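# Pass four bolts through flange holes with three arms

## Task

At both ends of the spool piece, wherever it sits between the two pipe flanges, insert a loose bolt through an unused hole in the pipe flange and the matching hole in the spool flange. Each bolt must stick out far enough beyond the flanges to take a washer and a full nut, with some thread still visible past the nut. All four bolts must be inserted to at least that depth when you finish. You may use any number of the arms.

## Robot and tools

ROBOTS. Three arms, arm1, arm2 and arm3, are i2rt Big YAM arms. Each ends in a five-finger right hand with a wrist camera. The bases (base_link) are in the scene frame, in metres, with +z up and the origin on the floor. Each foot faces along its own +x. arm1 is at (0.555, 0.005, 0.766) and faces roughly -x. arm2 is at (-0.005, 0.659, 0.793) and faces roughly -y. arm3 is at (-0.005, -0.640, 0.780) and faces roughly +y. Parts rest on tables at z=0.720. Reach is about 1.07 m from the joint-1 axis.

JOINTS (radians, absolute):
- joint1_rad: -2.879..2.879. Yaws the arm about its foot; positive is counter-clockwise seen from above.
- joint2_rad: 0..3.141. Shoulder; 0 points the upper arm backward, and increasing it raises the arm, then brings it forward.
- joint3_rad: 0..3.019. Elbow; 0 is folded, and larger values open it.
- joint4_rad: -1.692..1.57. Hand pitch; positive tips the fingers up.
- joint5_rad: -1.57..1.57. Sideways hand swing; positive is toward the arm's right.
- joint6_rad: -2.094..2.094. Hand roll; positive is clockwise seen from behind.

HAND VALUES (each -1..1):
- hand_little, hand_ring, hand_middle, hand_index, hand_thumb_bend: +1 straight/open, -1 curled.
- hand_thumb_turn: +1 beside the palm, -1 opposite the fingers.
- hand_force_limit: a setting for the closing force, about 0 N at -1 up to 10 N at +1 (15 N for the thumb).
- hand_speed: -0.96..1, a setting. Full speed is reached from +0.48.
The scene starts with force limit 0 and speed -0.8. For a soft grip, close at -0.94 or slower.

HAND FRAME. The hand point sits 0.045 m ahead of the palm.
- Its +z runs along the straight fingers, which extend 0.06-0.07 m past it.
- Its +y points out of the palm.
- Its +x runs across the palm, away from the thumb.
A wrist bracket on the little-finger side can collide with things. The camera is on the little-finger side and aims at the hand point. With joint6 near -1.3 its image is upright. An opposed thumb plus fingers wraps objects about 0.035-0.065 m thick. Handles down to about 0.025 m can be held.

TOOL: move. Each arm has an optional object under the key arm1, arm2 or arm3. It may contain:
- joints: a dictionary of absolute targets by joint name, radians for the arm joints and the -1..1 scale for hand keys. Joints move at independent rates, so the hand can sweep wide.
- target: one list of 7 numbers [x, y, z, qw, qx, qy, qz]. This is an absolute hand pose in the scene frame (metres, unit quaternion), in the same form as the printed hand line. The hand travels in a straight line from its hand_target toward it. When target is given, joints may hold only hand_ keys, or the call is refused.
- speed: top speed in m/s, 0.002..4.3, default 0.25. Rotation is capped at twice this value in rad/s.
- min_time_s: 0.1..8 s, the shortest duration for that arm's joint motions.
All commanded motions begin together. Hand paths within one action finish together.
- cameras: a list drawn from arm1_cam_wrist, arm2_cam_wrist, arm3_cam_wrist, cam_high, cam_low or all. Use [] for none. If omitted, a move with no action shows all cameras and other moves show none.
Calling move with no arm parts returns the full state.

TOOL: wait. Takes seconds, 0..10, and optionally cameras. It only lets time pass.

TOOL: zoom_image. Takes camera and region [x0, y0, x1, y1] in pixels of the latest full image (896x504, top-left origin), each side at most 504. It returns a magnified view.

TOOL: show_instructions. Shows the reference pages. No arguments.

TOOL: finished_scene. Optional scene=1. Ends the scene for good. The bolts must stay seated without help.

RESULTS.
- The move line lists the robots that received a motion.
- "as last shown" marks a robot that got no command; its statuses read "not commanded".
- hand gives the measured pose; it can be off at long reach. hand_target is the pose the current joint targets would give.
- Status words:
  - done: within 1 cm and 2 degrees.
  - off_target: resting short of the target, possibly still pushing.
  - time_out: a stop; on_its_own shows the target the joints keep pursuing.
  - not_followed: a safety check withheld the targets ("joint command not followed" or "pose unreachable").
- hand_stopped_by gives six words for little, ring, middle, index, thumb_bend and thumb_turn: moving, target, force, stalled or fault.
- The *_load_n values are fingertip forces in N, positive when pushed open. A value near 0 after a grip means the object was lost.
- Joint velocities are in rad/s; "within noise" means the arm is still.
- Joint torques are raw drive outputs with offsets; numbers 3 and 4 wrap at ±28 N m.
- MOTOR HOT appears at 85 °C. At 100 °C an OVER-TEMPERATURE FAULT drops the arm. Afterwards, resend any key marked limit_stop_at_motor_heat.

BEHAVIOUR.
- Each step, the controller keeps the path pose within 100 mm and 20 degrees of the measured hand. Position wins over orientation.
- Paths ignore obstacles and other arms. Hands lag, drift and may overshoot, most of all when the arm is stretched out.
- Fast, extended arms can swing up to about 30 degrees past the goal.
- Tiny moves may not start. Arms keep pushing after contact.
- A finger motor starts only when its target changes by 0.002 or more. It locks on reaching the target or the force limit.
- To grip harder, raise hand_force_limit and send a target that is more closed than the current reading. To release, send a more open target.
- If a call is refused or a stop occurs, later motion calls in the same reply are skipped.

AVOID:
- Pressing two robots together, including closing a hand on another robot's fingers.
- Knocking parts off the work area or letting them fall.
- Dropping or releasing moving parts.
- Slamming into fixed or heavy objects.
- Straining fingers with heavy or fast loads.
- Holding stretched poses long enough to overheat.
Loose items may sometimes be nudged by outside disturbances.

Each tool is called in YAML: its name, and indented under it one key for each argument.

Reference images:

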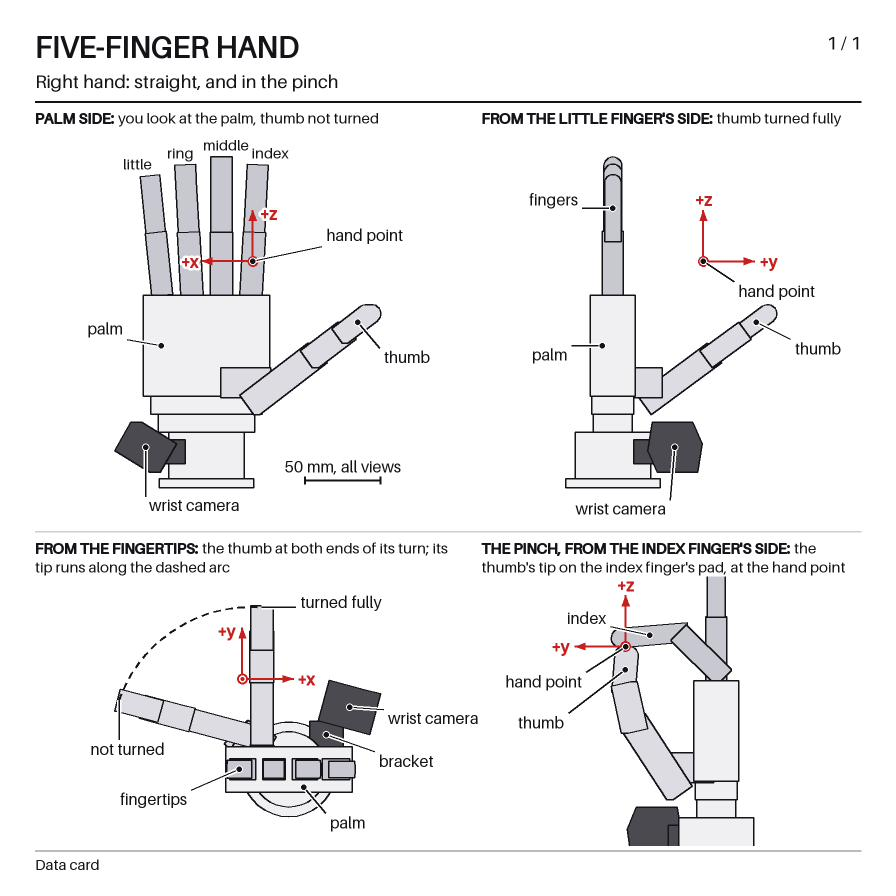

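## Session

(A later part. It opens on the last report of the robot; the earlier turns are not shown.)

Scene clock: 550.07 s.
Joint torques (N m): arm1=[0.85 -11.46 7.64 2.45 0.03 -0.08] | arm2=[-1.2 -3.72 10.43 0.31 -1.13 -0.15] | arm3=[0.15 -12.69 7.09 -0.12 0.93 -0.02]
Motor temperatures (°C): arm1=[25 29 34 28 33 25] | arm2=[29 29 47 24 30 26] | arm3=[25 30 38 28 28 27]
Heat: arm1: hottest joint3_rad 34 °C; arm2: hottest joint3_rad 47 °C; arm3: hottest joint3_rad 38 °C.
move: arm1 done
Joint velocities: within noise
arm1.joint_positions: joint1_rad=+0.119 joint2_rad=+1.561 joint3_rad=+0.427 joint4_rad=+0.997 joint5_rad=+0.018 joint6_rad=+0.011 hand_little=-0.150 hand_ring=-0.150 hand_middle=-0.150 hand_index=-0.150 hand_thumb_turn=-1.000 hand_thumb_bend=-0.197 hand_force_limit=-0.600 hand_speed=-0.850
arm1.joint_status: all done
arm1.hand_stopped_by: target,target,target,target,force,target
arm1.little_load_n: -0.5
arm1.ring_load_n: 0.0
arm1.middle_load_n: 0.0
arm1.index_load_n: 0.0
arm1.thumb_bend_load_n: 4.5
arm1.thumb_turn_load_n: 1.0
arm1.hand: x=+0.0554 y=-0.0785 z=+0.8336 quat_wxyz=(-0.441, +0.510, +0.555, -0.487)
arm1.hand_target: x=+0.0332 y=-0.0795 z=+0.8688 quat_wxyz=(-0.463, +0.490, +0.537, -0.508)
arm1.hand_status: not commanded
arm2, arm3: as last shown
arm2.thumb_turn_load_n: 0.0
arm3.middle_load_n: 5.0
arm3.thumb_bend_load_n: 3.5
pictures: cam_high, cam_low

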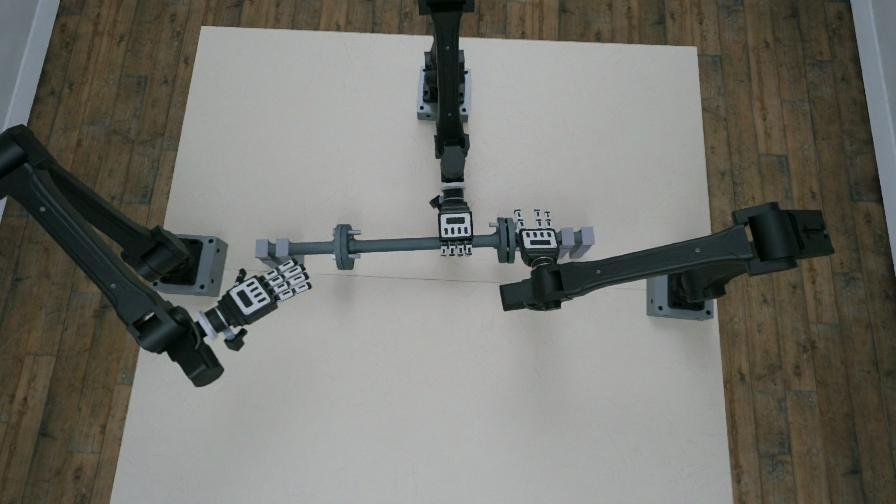

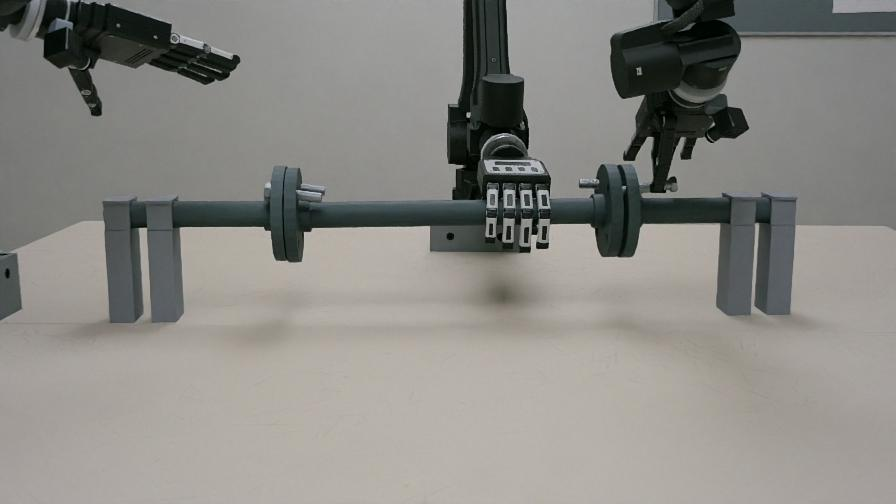

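move:
  arm1: {"joints": {"joint3_rad": 0.484, "joint2_rad": 1.543}, "min_time_s": 1.5}
  cameras: ["cam_low", "cam_high", "arm1_cam_wrist"]

zoom_image:
  camera: "cam_low"
  region: [590, 160, 650, 262]

zoom_image:
  camera: "cam_high"
  region: [485, 215, 530, 265]

zoom_image:
  camera: "arm1_cam_wrist"
  region: [180, 330, 260, 420]

Scene clock: 552.20 s.
Joint torques (N m): arm1=[0.79 -10.93 7.86 2.56 0.03 -0.08] | arm2=[-0.91 -3.9 10.44 0.36 -1.13 -0.08] | arm3=[0.09 -12.63 7.09 -0.1 0.94 -0.03]
Motor temperatures (°C): arm1=[25 29 34 28 33 25] | arm2=[29 29 47 24 30 26] | arm3=[25 30 37 28 28 27]
Heat: arm1: hottest joint3_rad 34 °C; arm2: hottest joint3_rad 47 °C; arm3: hottest joint3_rad 37 °C.
move: arm1 done
Joint velocities: within noise
arm1.joint_positions: joint1_rad=+0.119 joint2_rad=+1.561 joint3_rad=+0.434 joint4_rad=+0.995 joint5_rad=+0.018 joint6_rad=+0.011 hand_little=-0.150 hand_ring=-0.150 hand_middle=-0.150 hand_index=-0.150 hand_thumb_turn=-1.000 hand_thumb_bend=-0.197 hand_force_limit=-0.600 hand_speed=-0.850
arm1.joint_status: all done
arm1.hand_stopped_by: target,target,target,target,force,target
arm1.little_load_n: 0.0
arm1.ring_load_n: 0.0
arm1.middle_load_n: 0.0
arm1.index_load_n: 0.0
arm1.thumb_bend_load_n: 5.0
arm1.thumb_turn_load_n: 1.0
arm1.hand: x=+0.0526 y=-0.0788 z=+0.8359 quat_wxyz=(-0.442, +0.509, +0.554, -0.488)
arm1.hand_target: x=+0.0297 y=-0.0799 z=+0.8689 quat_wxyz=(-0.463, +0.489, +0.537, -0.508)
arm1.hand_status: not commanded
arm2, arm3: as last shown
arm3.middle_load_n: 5.5
arm3.thumb_bend_load_n: 3.0
arm3.thumb_turn_load_n: 1.0
pictures: arm1_cam_wrist, cam_high, cam_low

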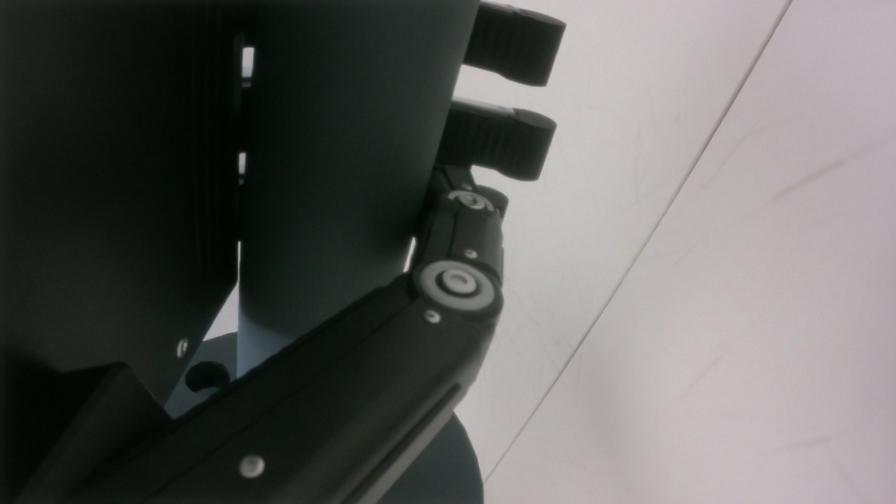

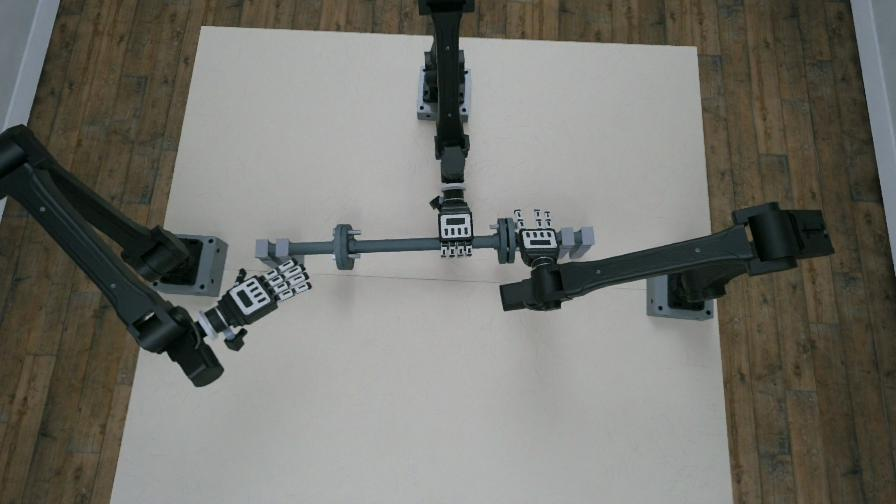

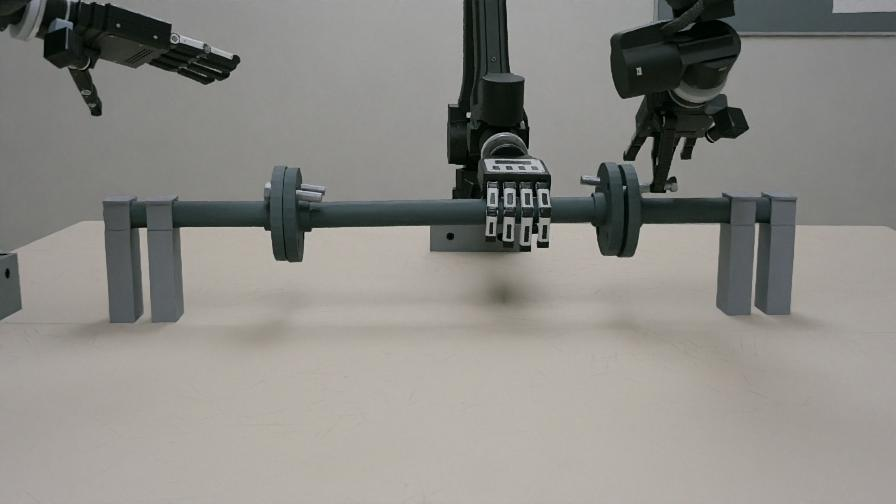

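Scaled by 4.941.

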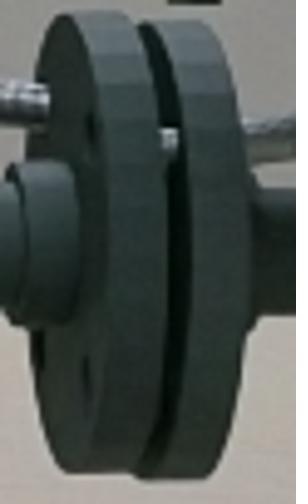

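Scaled by 10.080.

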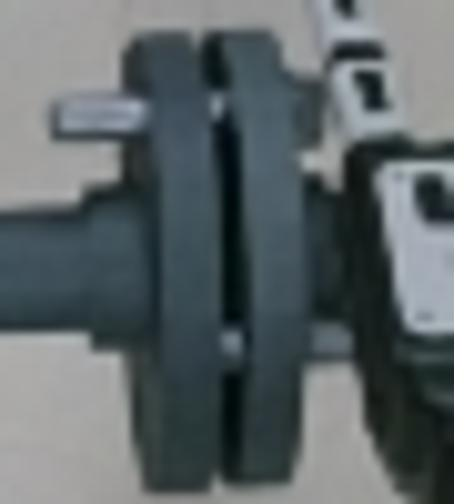

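Scaled by 5.600.

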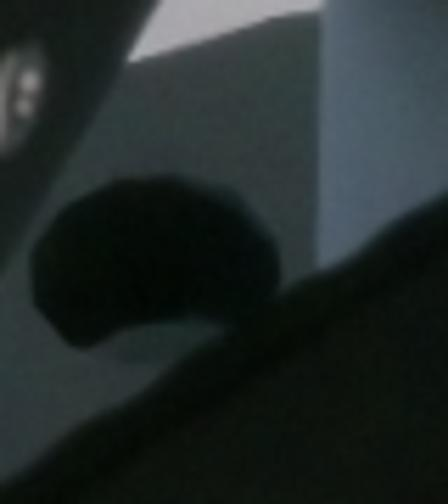

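move:
  arm1: {"joints": {"joint4_rad": 0.99}, "min_time_s": 1.0}
  cameras: ["cam_low", "cam_high", "arm1_cam_wrist"]

zoom_image:
  camera: "cam_low"
  region: [590, 160, 650, 262]

zoom_image:
  camera: "cam_high"
  region: [485, 215, 530, 265]

zoom_image:
  camera: "arm1_cam_wrist"
  region: [180, 330, 260, 420]

Scene clock: 554.00 s.
Joint torques (N m): arm1=[0.79 -10.93 7.73 2.45 0.04 -0.08] | arm2=[-1.14 -3.84 10.52 0.12 -1.16 -0.07] | arm3=[0.03 -12.63 7.09 -0.13 0.93 -0.03]
Motor temperatures (°C): arm1=[25 29 34 28 33 25] | arm2=[29 29 47 24 30 26] | arm3=[25 30 37 28 28 27]
Heat: arm1: hottest joint3_rad 34 °C; arm2: hottest joint3_rad 47 °C; arm3: hottest joint3_rad 37 °C.
move: arm1 done
Joint velocities: within noise
arm1.joint_positions: joint1_rad=+0.119 joint2_rad=+1.561 joint3_rad=+0.436 joint4_rad=+0.983 joint5_rad=+0.018 joint6_rad=+0.011 hand_little=-0.150 hand_ring=-0.150 hand_middle=-0.150 hand_index=-0.150 hand_thumb_turn=-1.000 hand_thumb_bend=-0.197 hand_force_limit=-0.600 hand_speed=-0.850
arm1.joint_status: all done
arm1.hand_stopped_by: target,target,target,target,force,target
arm1.little_load_n: 0.0
arm1.ring_load_n: 0.0
arm1.middle_load_n: 0.0
arm1.index_load_n: 0.0
arm1.thumb_bend_load_n: 5.0
arm1.thumb_turn_load_n: 0.5
arm1.hand: x=+0.0529 y=-0.0787 z=+0.8335 quat_wxyz=(-0.440, +0.511, +0.557, -0.485)
arm1.hand_target: x=+0.0308 y=-0.0797 z=+0.8651 quat_wxyz=(-0.460, +0.493, +0.540, -0.504)
arm1.hand_status: not commanded
arm2, arm3: as last shown
arm2.thumb_turn_load_n: -0.5
arm3.middle_load_n: 5.0
arm3.index_load_n: -0.5
arm3.thumb_bend_load_n: 3.5
arm3.thumb_turn_load_n: 1.5
pictures: arm1_cam_wrist, cam_high, cam_low

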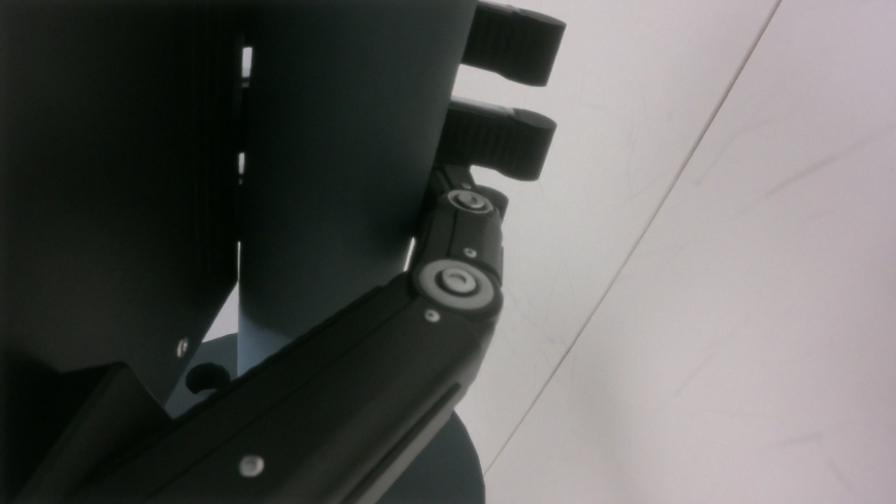

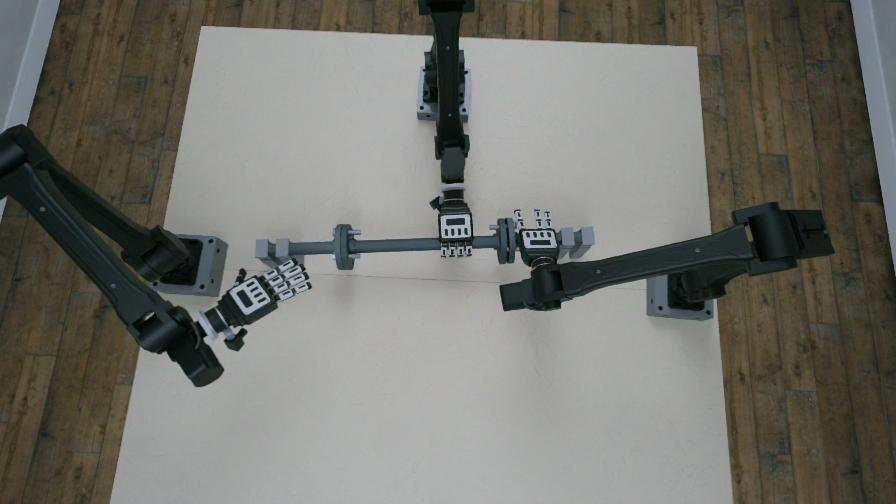

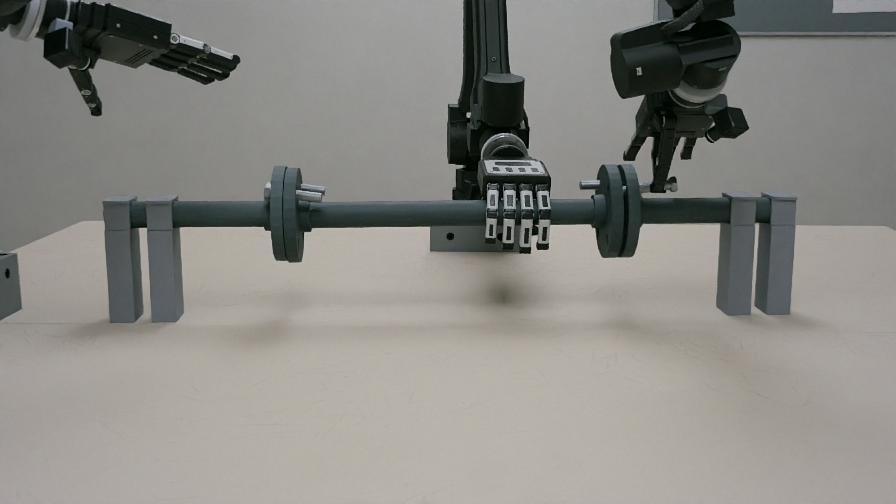

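Scaled by 4.941.

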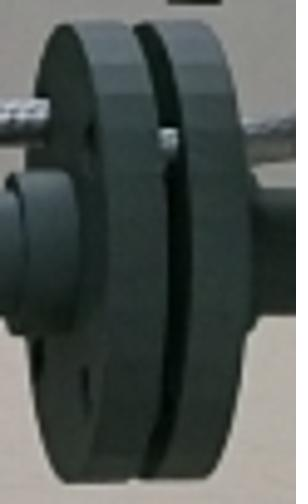

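Scaled by 10.080.

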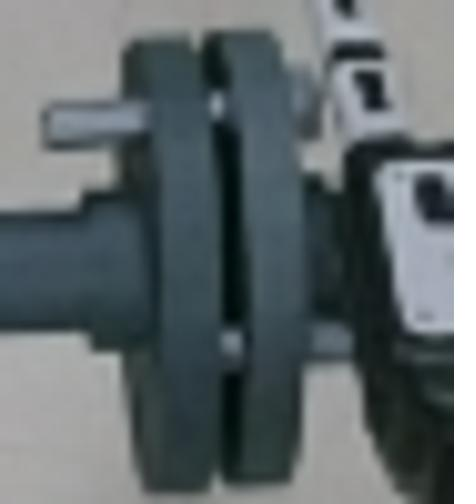

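Scaled by 5.600.

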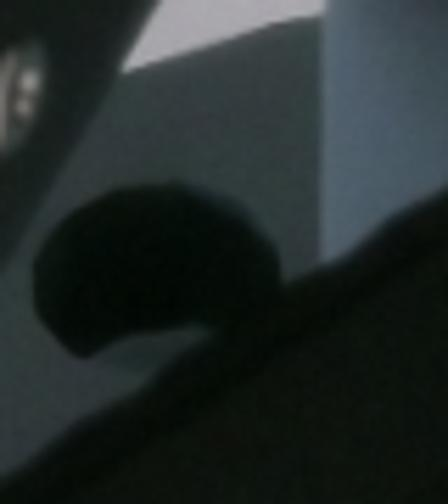

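zoom_image:
  camera: "arm1_cam_wrist"
  region: [175, 350, 245, 405]

zoom_image:
  camera: "cam_low"
  region: [605, 175, 640, 205]

Scaled by 7.200.

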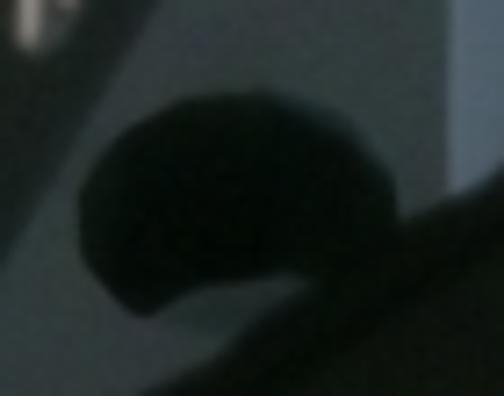

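Scaled by 14.400.

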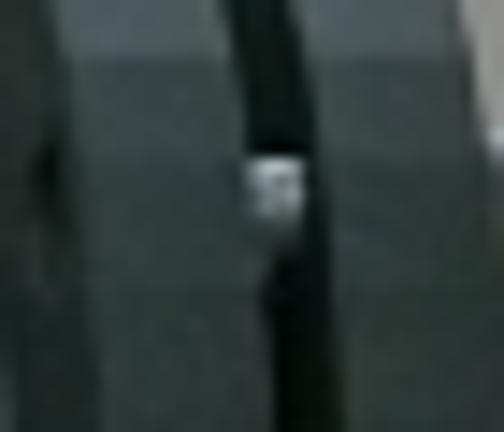

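move:
  arm3: {"joints": {"joint2_rad": 1.548, "joint3_rad": 1.108}, "min_time_s": 2}
  cameras: ["cam_low", "cam_high"]

zoom_image:
  camera: "cam_low"
  region: [590, 160, 650, 262]

zoom_image:
  camera: "cam_high"
  region: [485, 215, 530, 265]

Scene clock: 558.07 s.
Joint torques (N m): arm1=[0.85 -10.99 7.75 2.43 0.03 -0.08] | arm2=[-0.73 -3.96 10.4 0.38 -1.13 -0.09] | arm3=[0.15 -9.41 11.71 -0.13 0.92 -0.04]
Motor temperatures (°C): arm1=[25 29 34 28 33 25] | arm2=[29 29 47 24 30 26] | arm3=[25 30 38 28 28 27]
Heat: arm1: hottest joint3_rad 34 °C; arm2: hottest joint3_rad 47 °C; arm3: hottest joint3_rad 38 °C.
move: arm3 done
Joint velocities: within noise
arm1, arm2: as last shown
arm1.thumb_bend_load_n: 4.5
arm2.thumb_turn_load_n: 0.0
arm3.joint_positions: joint1_rad=+0.248 joint2_rad=+1.531 joint3_rad=+1.060 joint4_rad=-1.265 joint5_rad=+1.040 joint6_rad=+1.792 hand_little=+1.000 hand_ring=+1.000 hand_middle=-0.179 hand_index=+1.000 hand_thumb_turn=-1.000 hand_thumb_bend=+0.348 hand_force_limit=-0.400 hand_speed=-0.850
arm3.joint_status: all done
arm3.hand_stopped_by: target,target,target,target,force,target
arm3.little_load_n: 0.0
arm3.ring_load_n: 0.0
arm3.middle_load_n: 5.0
arm3.index_load_n: 0.0
arm3.thumb_bend_load_n: 3.5
arm3.thumb_turn_load_n: 1.5
arm3.hand: x=+0.0503 y=-0.1985 z=+0.8978 quat_wxyz=(-0.377, +0.634, -0.589, +0.329)
arm3.hand_target: x=+0.0406 y=-0.1803 z=+0.9083 quat_wxyz=(-0.388, +0.633, -0.590, +0.317)
arm3.hand_status: not commanded
pictures: cam_high, cam_low

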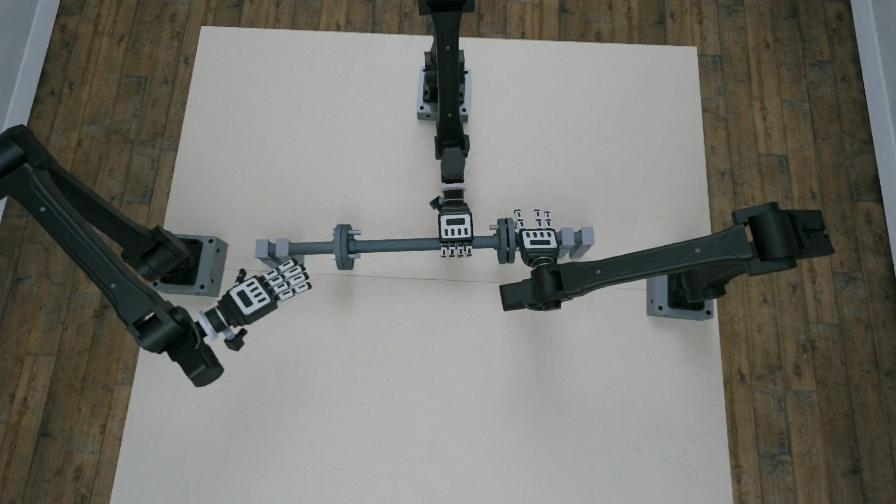

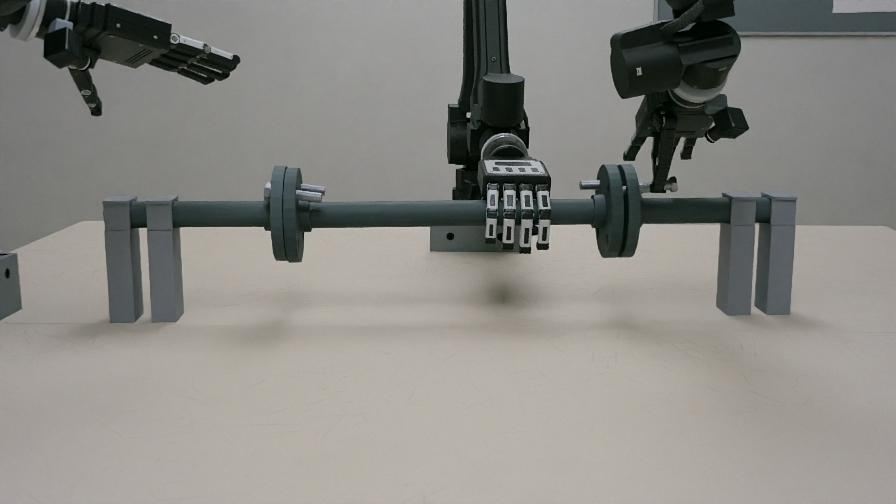

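Scaled by 4.941.

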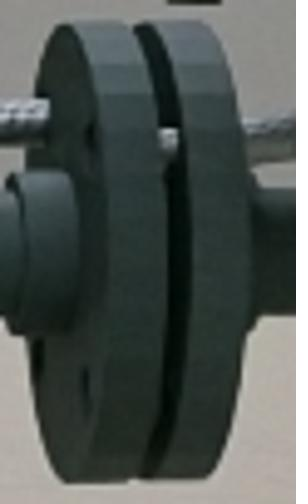

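Scaled by 10.080.

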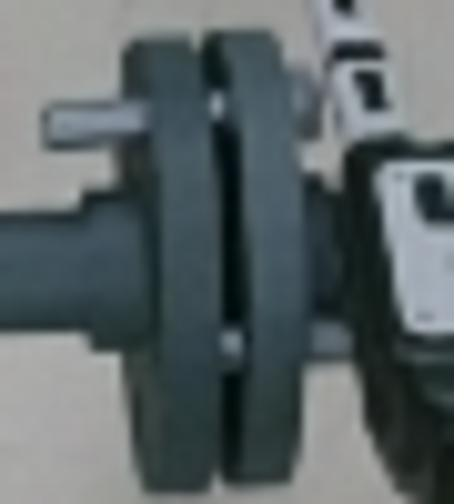

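move:
  arm3: {"joints": {"joint2_rad": 1.556, "joint3_rad": 1.122}, "min_time_s": 1.5}
  cameras: ["cam_low", "cam_high"]

zoom_image:
  camera: "cam_low"
  region: [590, 160, 650, 262]

zoom_image:
  camera: "cam_high"
  region: [485, 215, 530, 265]

Scene clock: 560.03 s.
Joint torques (N m): arm1=[0.79 -10.99 7.75 2.47 0.03 -0.08] | arm2=[-0.79 -3.84 10.55 0.28 -1.16 -0.11] | arm3=[0.15 -9.41 12.22 -0.17 0.9 -0.04]
Motor temperatures (°C): arm1=[25 29 34 28 33 25] | arm2=[29 29 47 24 30 26] | arm3=[25 30 38 28 28 27]
Heat: arm1: hottest joint3_rad 34 °C; arm2: hottest joint3_rad 47 °C; arm3: hottest joint3_rad 38 °C.
move: arm3 done
Joint velocities: within noise
arm1, arm2: as last shown
arm1.little_load_n: 0.5
arm3.joint_positions: joint1_rad=+0.248 joint2_rad=+1.538 joint3_rad=+1.067 joint4_rad=-1.265 joint5_rad=+1.041 joint6_rad=+1.792 hand_little=+1.000 hand_ring=+1.000 hand_middle=-0.179 hand_index=+1.000 hand_thumb_turn=-1.000 hand_thumb_bend=+0.348 hand_force_limit=-0.400 hand_speed=-0.850
arm3.joint_status: all done
arm3.hand_stopped_by: target,target,target,target,force,target
arm3.little_load_n: 0.0
arm3.ring_load_n: 0.0
arm3.middle_load_n: 5.0
arm3.index_load_n: 0.0
arm3.thumb_bend_load_n: 3.5
arm3.thumb_turn_load_n: 0.5
arm3.hand: x=+0.0498 y=-0.1959 z=+0.8975 quat_wxyz=(-0.378, +0.634, -0.589, +0.329)
arm3.hand_target: x=+0.0395 y=-0.1751 z=+0.9098 quat_wxyz=(-0.390, +0.632, -0.591, +0.315)
arm3.hand_status: not commanded
pictures: cam_high, cam_low

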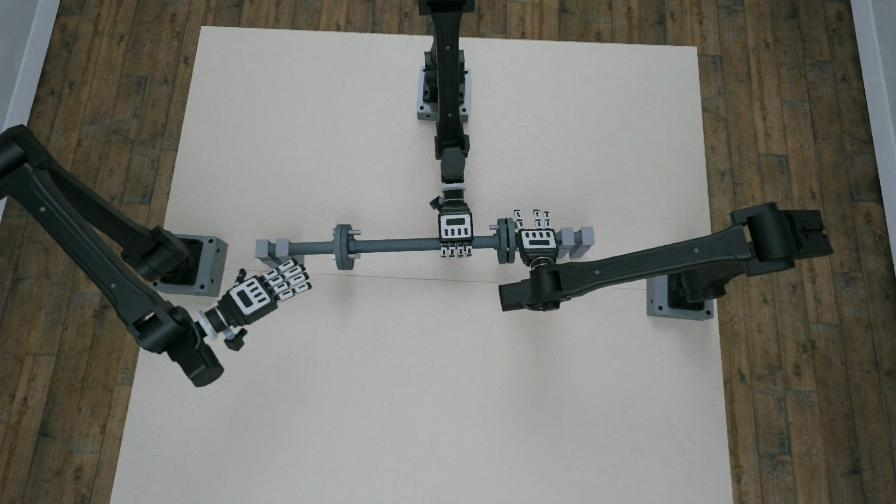

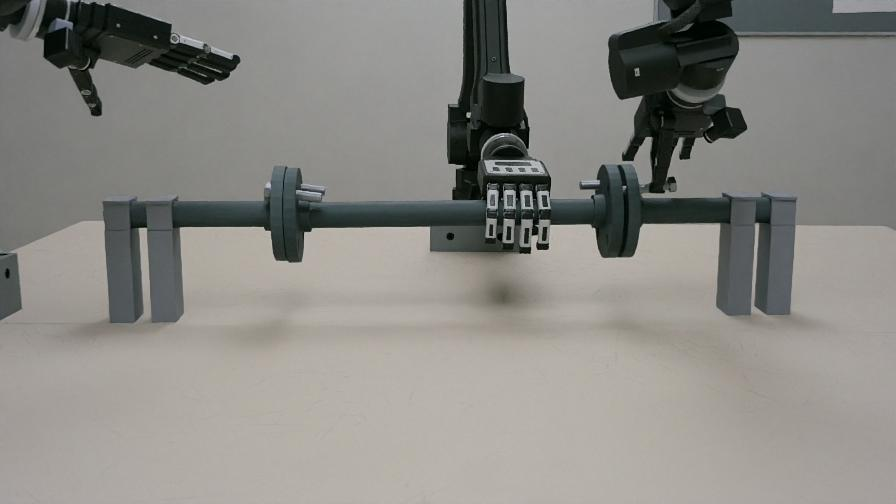

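Scaled by 4.941.

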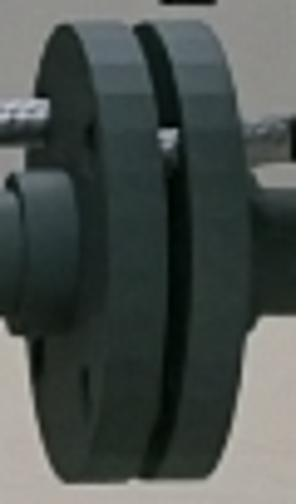

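Scaled by 10.080.

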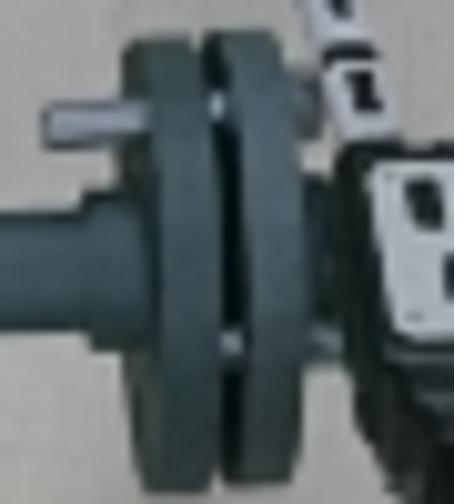

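move:
  arm3: {"joints": {"joint2_rad": 1.563, "joint3_rad": 1.130}, "min_time_s": 1.5}
  cameras: ["cam_low", "cam_high", "arm1_cam_wrist"]

zoom_image:
  camera: "cam_low"
  region: [590, 160, 650, 262]

zoom_image:
  camera: "cam_high"
  region: [485, 215, 530, 265]

zoom_image:
  camera: "arm1_cam_wrist"
  region: [175, 350, 245, 405]

Scene clock: 562.03 s.
Joint torques (N m): arm1=[0.85 -10.93 7.75 2.47 0.03 -0.08] | arm2=[-1.14 -3.78 10.5 0.4 -1.16 -0.11] | arm3=[0.03 -9.17 12.6 -0.05 0.89 -0.01]
Motor temperatures (°C): arm1=[25 29 34 28 33 25] | arm2=[29 29 47 24 30 26] | arm3=[25 30 39 28 28 27]
Heat: arm1: hottest joint3_rad 34 °C; arm2: hottest joint3_rad 47 °C; arm3: hottest joint3_rad 39 °C.
move: arm3 done
Joint velocities: within noise
arm1: as last shown
arm1.little_load_n: 0.0
arm2.joint_positions: joint1_rad=-0.795 joint2_rad=+1.108 joint3_rad=+0.794 joint4_rad=-1.073 joint5_rad=-1.269 joint6_rad=-1.634 hand_little=+1.000 hand_ring=+1.000 hand_middle=+1.000 hand_index=+1.000 hand_thumb_turn=+1.000 hand_thumb_bend=+1.000 hand_force_limit=+0.000 hand_speed=-0.800
arm2.joint_status: not commanded
arm2.hand_stopped_by: target,target,target,target,target,target
arm2.little_load_n: 0.0
arm2.ring_load_n: 0.5
arm2.middle_load_n: 0.0
arm2.index_load_n: -0.5
arm2.thumb_bend_load_n: 0.0
arm2.thumb_turn_load_n: -0.5
arm2.hand: x=-0.0962 y=+0.3442 z=+0.9864 quat_wxyz=(-0.127, +0.372, -0.710, +0.584)
arm2.hand_target: x=-0.1047 y=+0.3392 z=+1.0000 quat_wxyz=(-0.112, +0.380, -0.704, +0.589)
arm2.hand_status: not commanded
arm3.joint_positions: joint1_rad=+0.248 joint2_rad=+1.542 joint3_rad=+1.071 joint4_rad=-1.267 joint5_rad=+1.041 joint6_rad=+1.790 hand_little=+1.000 hand_ring=+1.000 hand_middle=-0.179 hand_index=+1.000 hand_thumb_turn=-1.000 hand_thumb_bend=+0.348 hand_force_limit=-0.400 hand_speed=-0.850
arm3.joint_status: all done
arm3.hand_stopped_by: target,target,target,target,force,target
arm3.little_load_n: 0.0
arm3.ring_load_n: 0.0
arm3.middle_load_n: 4.5
arm3.index_load_n: 0.0
arm3.thumb_bend_load_n: 3.5
arm3.thumb_turn_load_n: 0.5
arm3.hand: x=+0.0496 y=-0.1951 z=+0.8973 quat_wxyz=(-0.377, +0.635, -0.588, +0.331)
arm3.hand_target: x=+0.0388 y=-0.1721 z=+0.9100 quat_wxyz=(-0.390, +0.632, -0.591, +0.315)
arm3.hand_status: not commanded
pictures: arm1_cam_wrist, cam_high, cam_low

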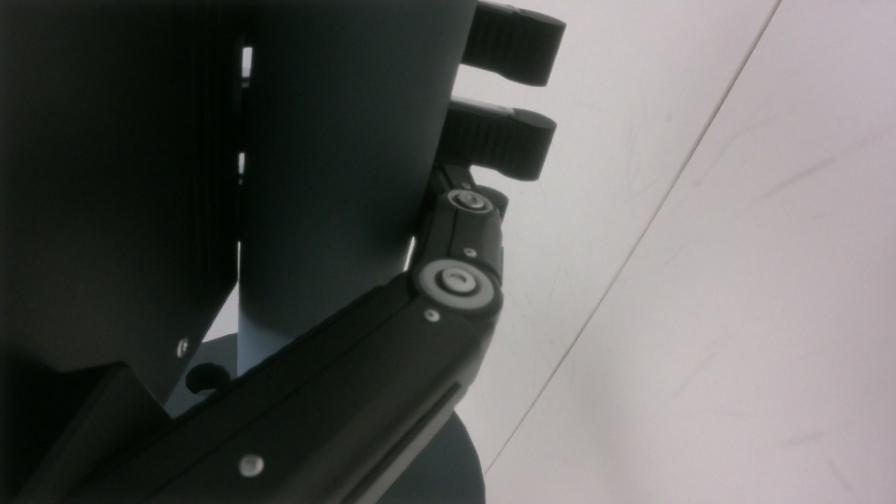

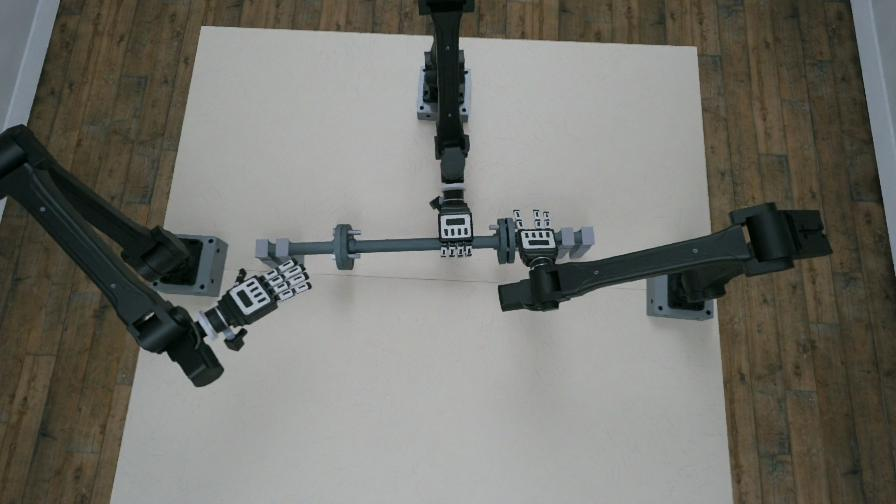

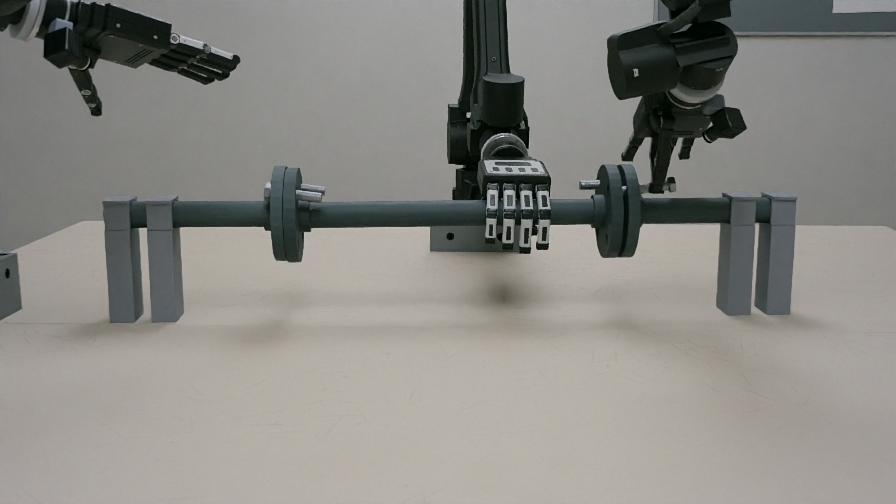

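Scaled by 4.941.

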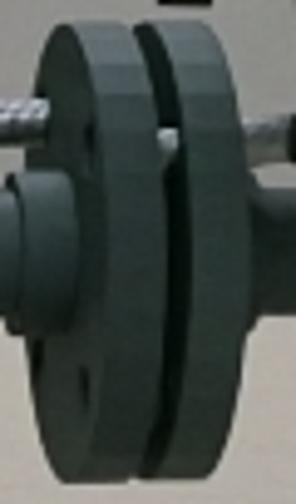

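Scaled by 10.080.

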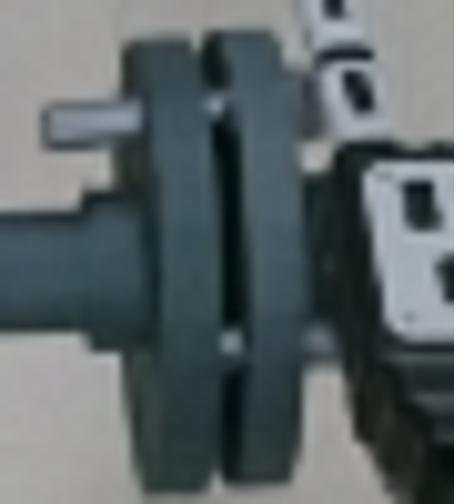

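Scaled by 7.200.

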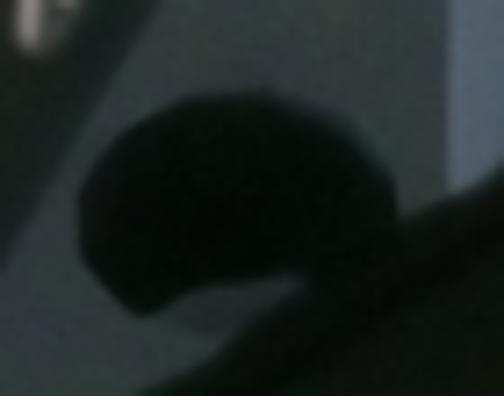

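zoom_image:
  camera: "cam_low"
  region: [605, 175, 640, 205]

zoom_image:
  camera: "cam_high"
  region: [498, 235, 523, 260]

Scaled by 14.400.

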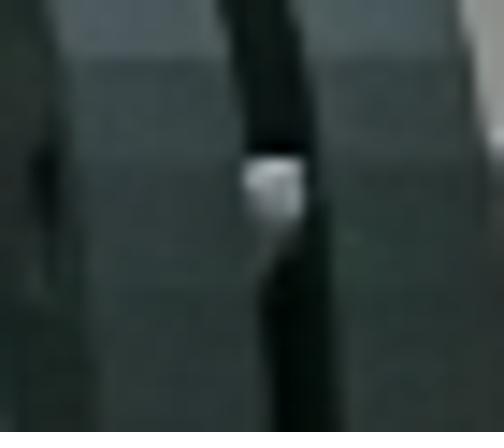

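Scaled by 20.160.

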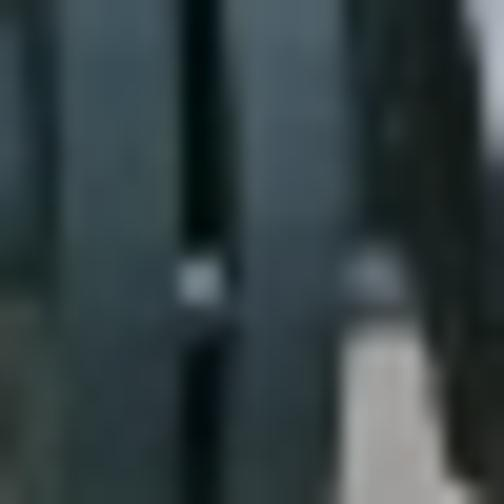

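move:
  arm3: {"joints": {"joint2_rad": 1.572, "joint3_rad": 1.142}, "min_time_s": 1.5}
  cameras: ["cam_low", "cam_high", "arm1_cam_wrist"]

zoom_image:
  camera: "cam_low"
  region: [590, 160, 650, 262]

zoom_image:
  camera: "cam_high"
  region: [485, 215, 530, 265]

zoom_image:
  camera: "arm1_cam_wrist"
  region: [175, 350, 245, 405]

Scene clock: 564.60 s.
Joint torques (N m): arm1=[0.79 -10.93 7.75 2.45 0.02 -0.09] | arm2=[-1.08 -3.66 10.37 0.28 -1.15 -0.11] | arm3=[0.15 -9.35 12.88 0.06 0.9 0.04]
Motor temperatures (°C): arm1=[25 29 35 28 33 25] | arm2=[29 29 47 24 30 26] | arm3=[25 29 39 28 28 27]
Heat: arm1: hottest joint3_rad 35 °C; arm2: hottest joint3_rad 47 °C; arm3: hottest joint3_rad 39 °C.
move: arm3 done
Joint velocities: within noise
arm1, arm2: as last shown
arm1.joint_positions: joint1_rad=+0.119 joint2_rad=+1.561 joint3_rad=+0.436 joint4_rad=+0.983 joint5_rad=+0.019 joint6_rad=+0.011 hand_little=-0.150 hand_ring=-0.150 hand_middle=-0.150 hand_index=-0.150 hand_thumb_turn=-1.000 hand_thumb_bend=-0.197 hand_force_limit=-0.600 hand_speed=-0.850
arm1.thumb_bend_load_n: 5.0
arm1.hand: x=+0.0529 y=-0.0786 z=+0.8335 quat_wxyz=(-0.440, +0.511, +0.557, -0.485)
arm1.hand_target: x=+0.0307 y=-0.0797 z=+0.8651 quat_wxyz=(-0.460, +0.493, +0.540, -0.504)
arm2.ring_load_n: 0.0
arm2.index_load_n: 0.0
arm2.thumb_turn_load_n: 0.0
arm3.joint_positions: joint1_rad=+0.248 joint2_rad=+1.551 joint3_rad=+1.079 joint4_rad=-1.269 joint5_rad=+1.041 joint6_rad=+1.786 hand_little=+1.000 hand_ring=+1.000 hand_middle=-0.179 hand_index=+1.000 hand_thumb_turn=-1.000 hand_thumb_bend=+0.348 hand_force_limit=-0.400 hand_speed=-0.850
arm3.joint_status: all done
arm3.hand_stopped_by: target,target,target,target,force,target
arm3.little_load_n: 0.0
arm3.ring_load_n: 0.0
arm3.middle_load_n: 5.0
arm3.index_load_n: 0.0
arm3.thumb_bend_load_n: 3.0
arm3.thumb_turn_load_n: -0.5
arm3.hand: x=+0.0491 y=-0.1928 z=+0.8963 quat_wxyz=(-0.375, +0.637, -0.586, +0.333)
arm3.hand_target: x=+0.0378 y=-0.1676 z=+0.9103 quat_wxyz=(-0.391, +0.632, -0.592, +0.314)
arm3.hand_status: not commanded
pictures: arm1_cam_wrist, cam_high, cam_low

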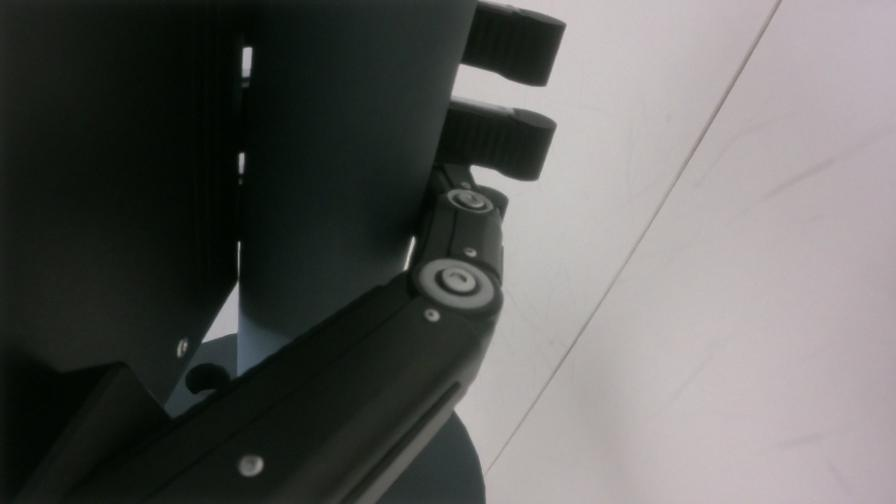

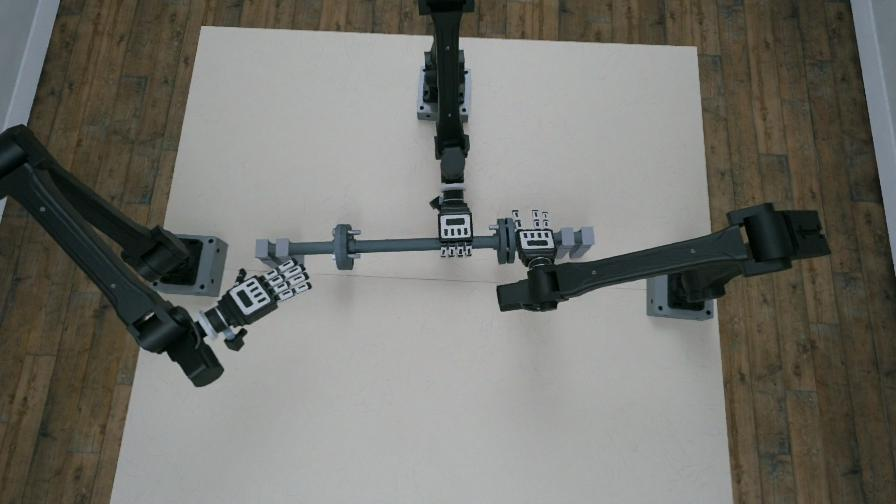

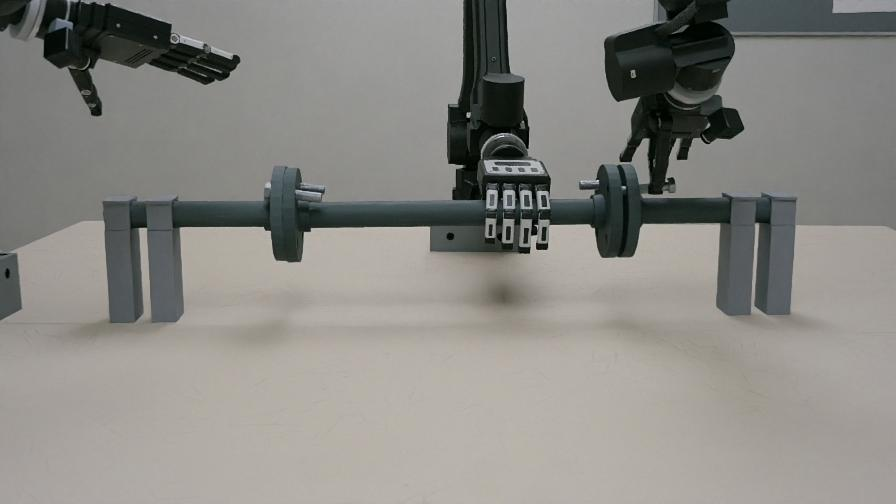

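Scaled by 4.941.

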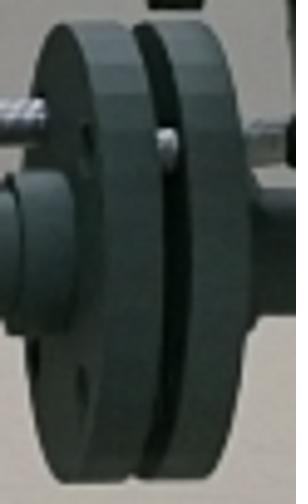

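Scaled by 10.080.

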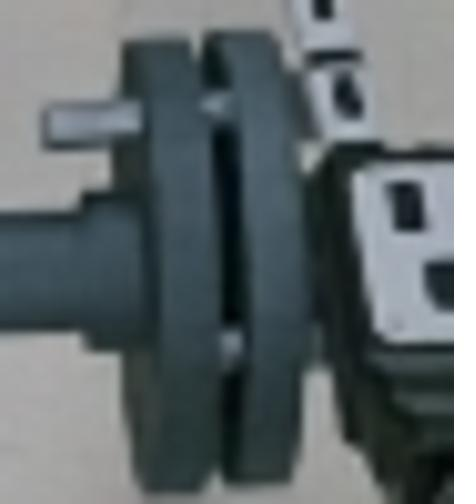

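Scaled by 7.200.

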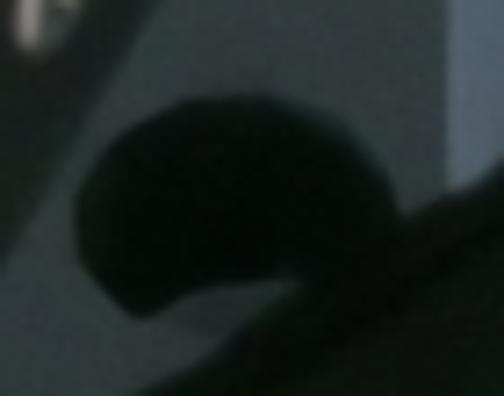

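zoom_image:
  camera: "cam_low"
  region: [596, 170, 628, 202]

zoom_image:
  camera: "cam_low"
  region: [590, 155, 645, 210]

Scaled by 15.750.

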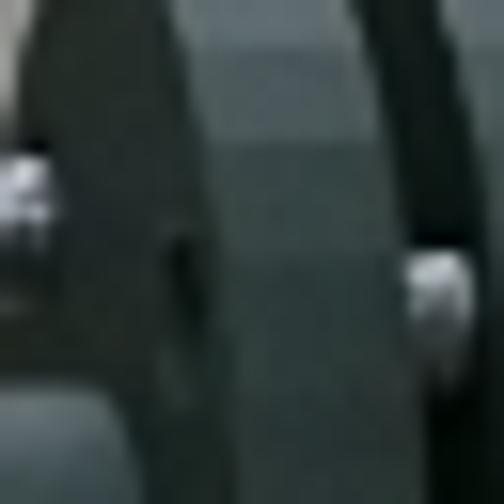

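Scaled by 9.164.

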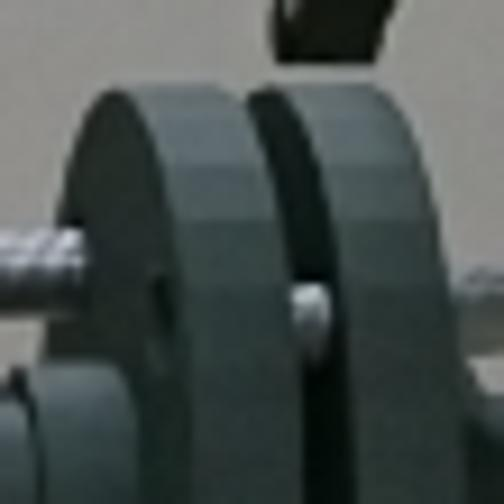

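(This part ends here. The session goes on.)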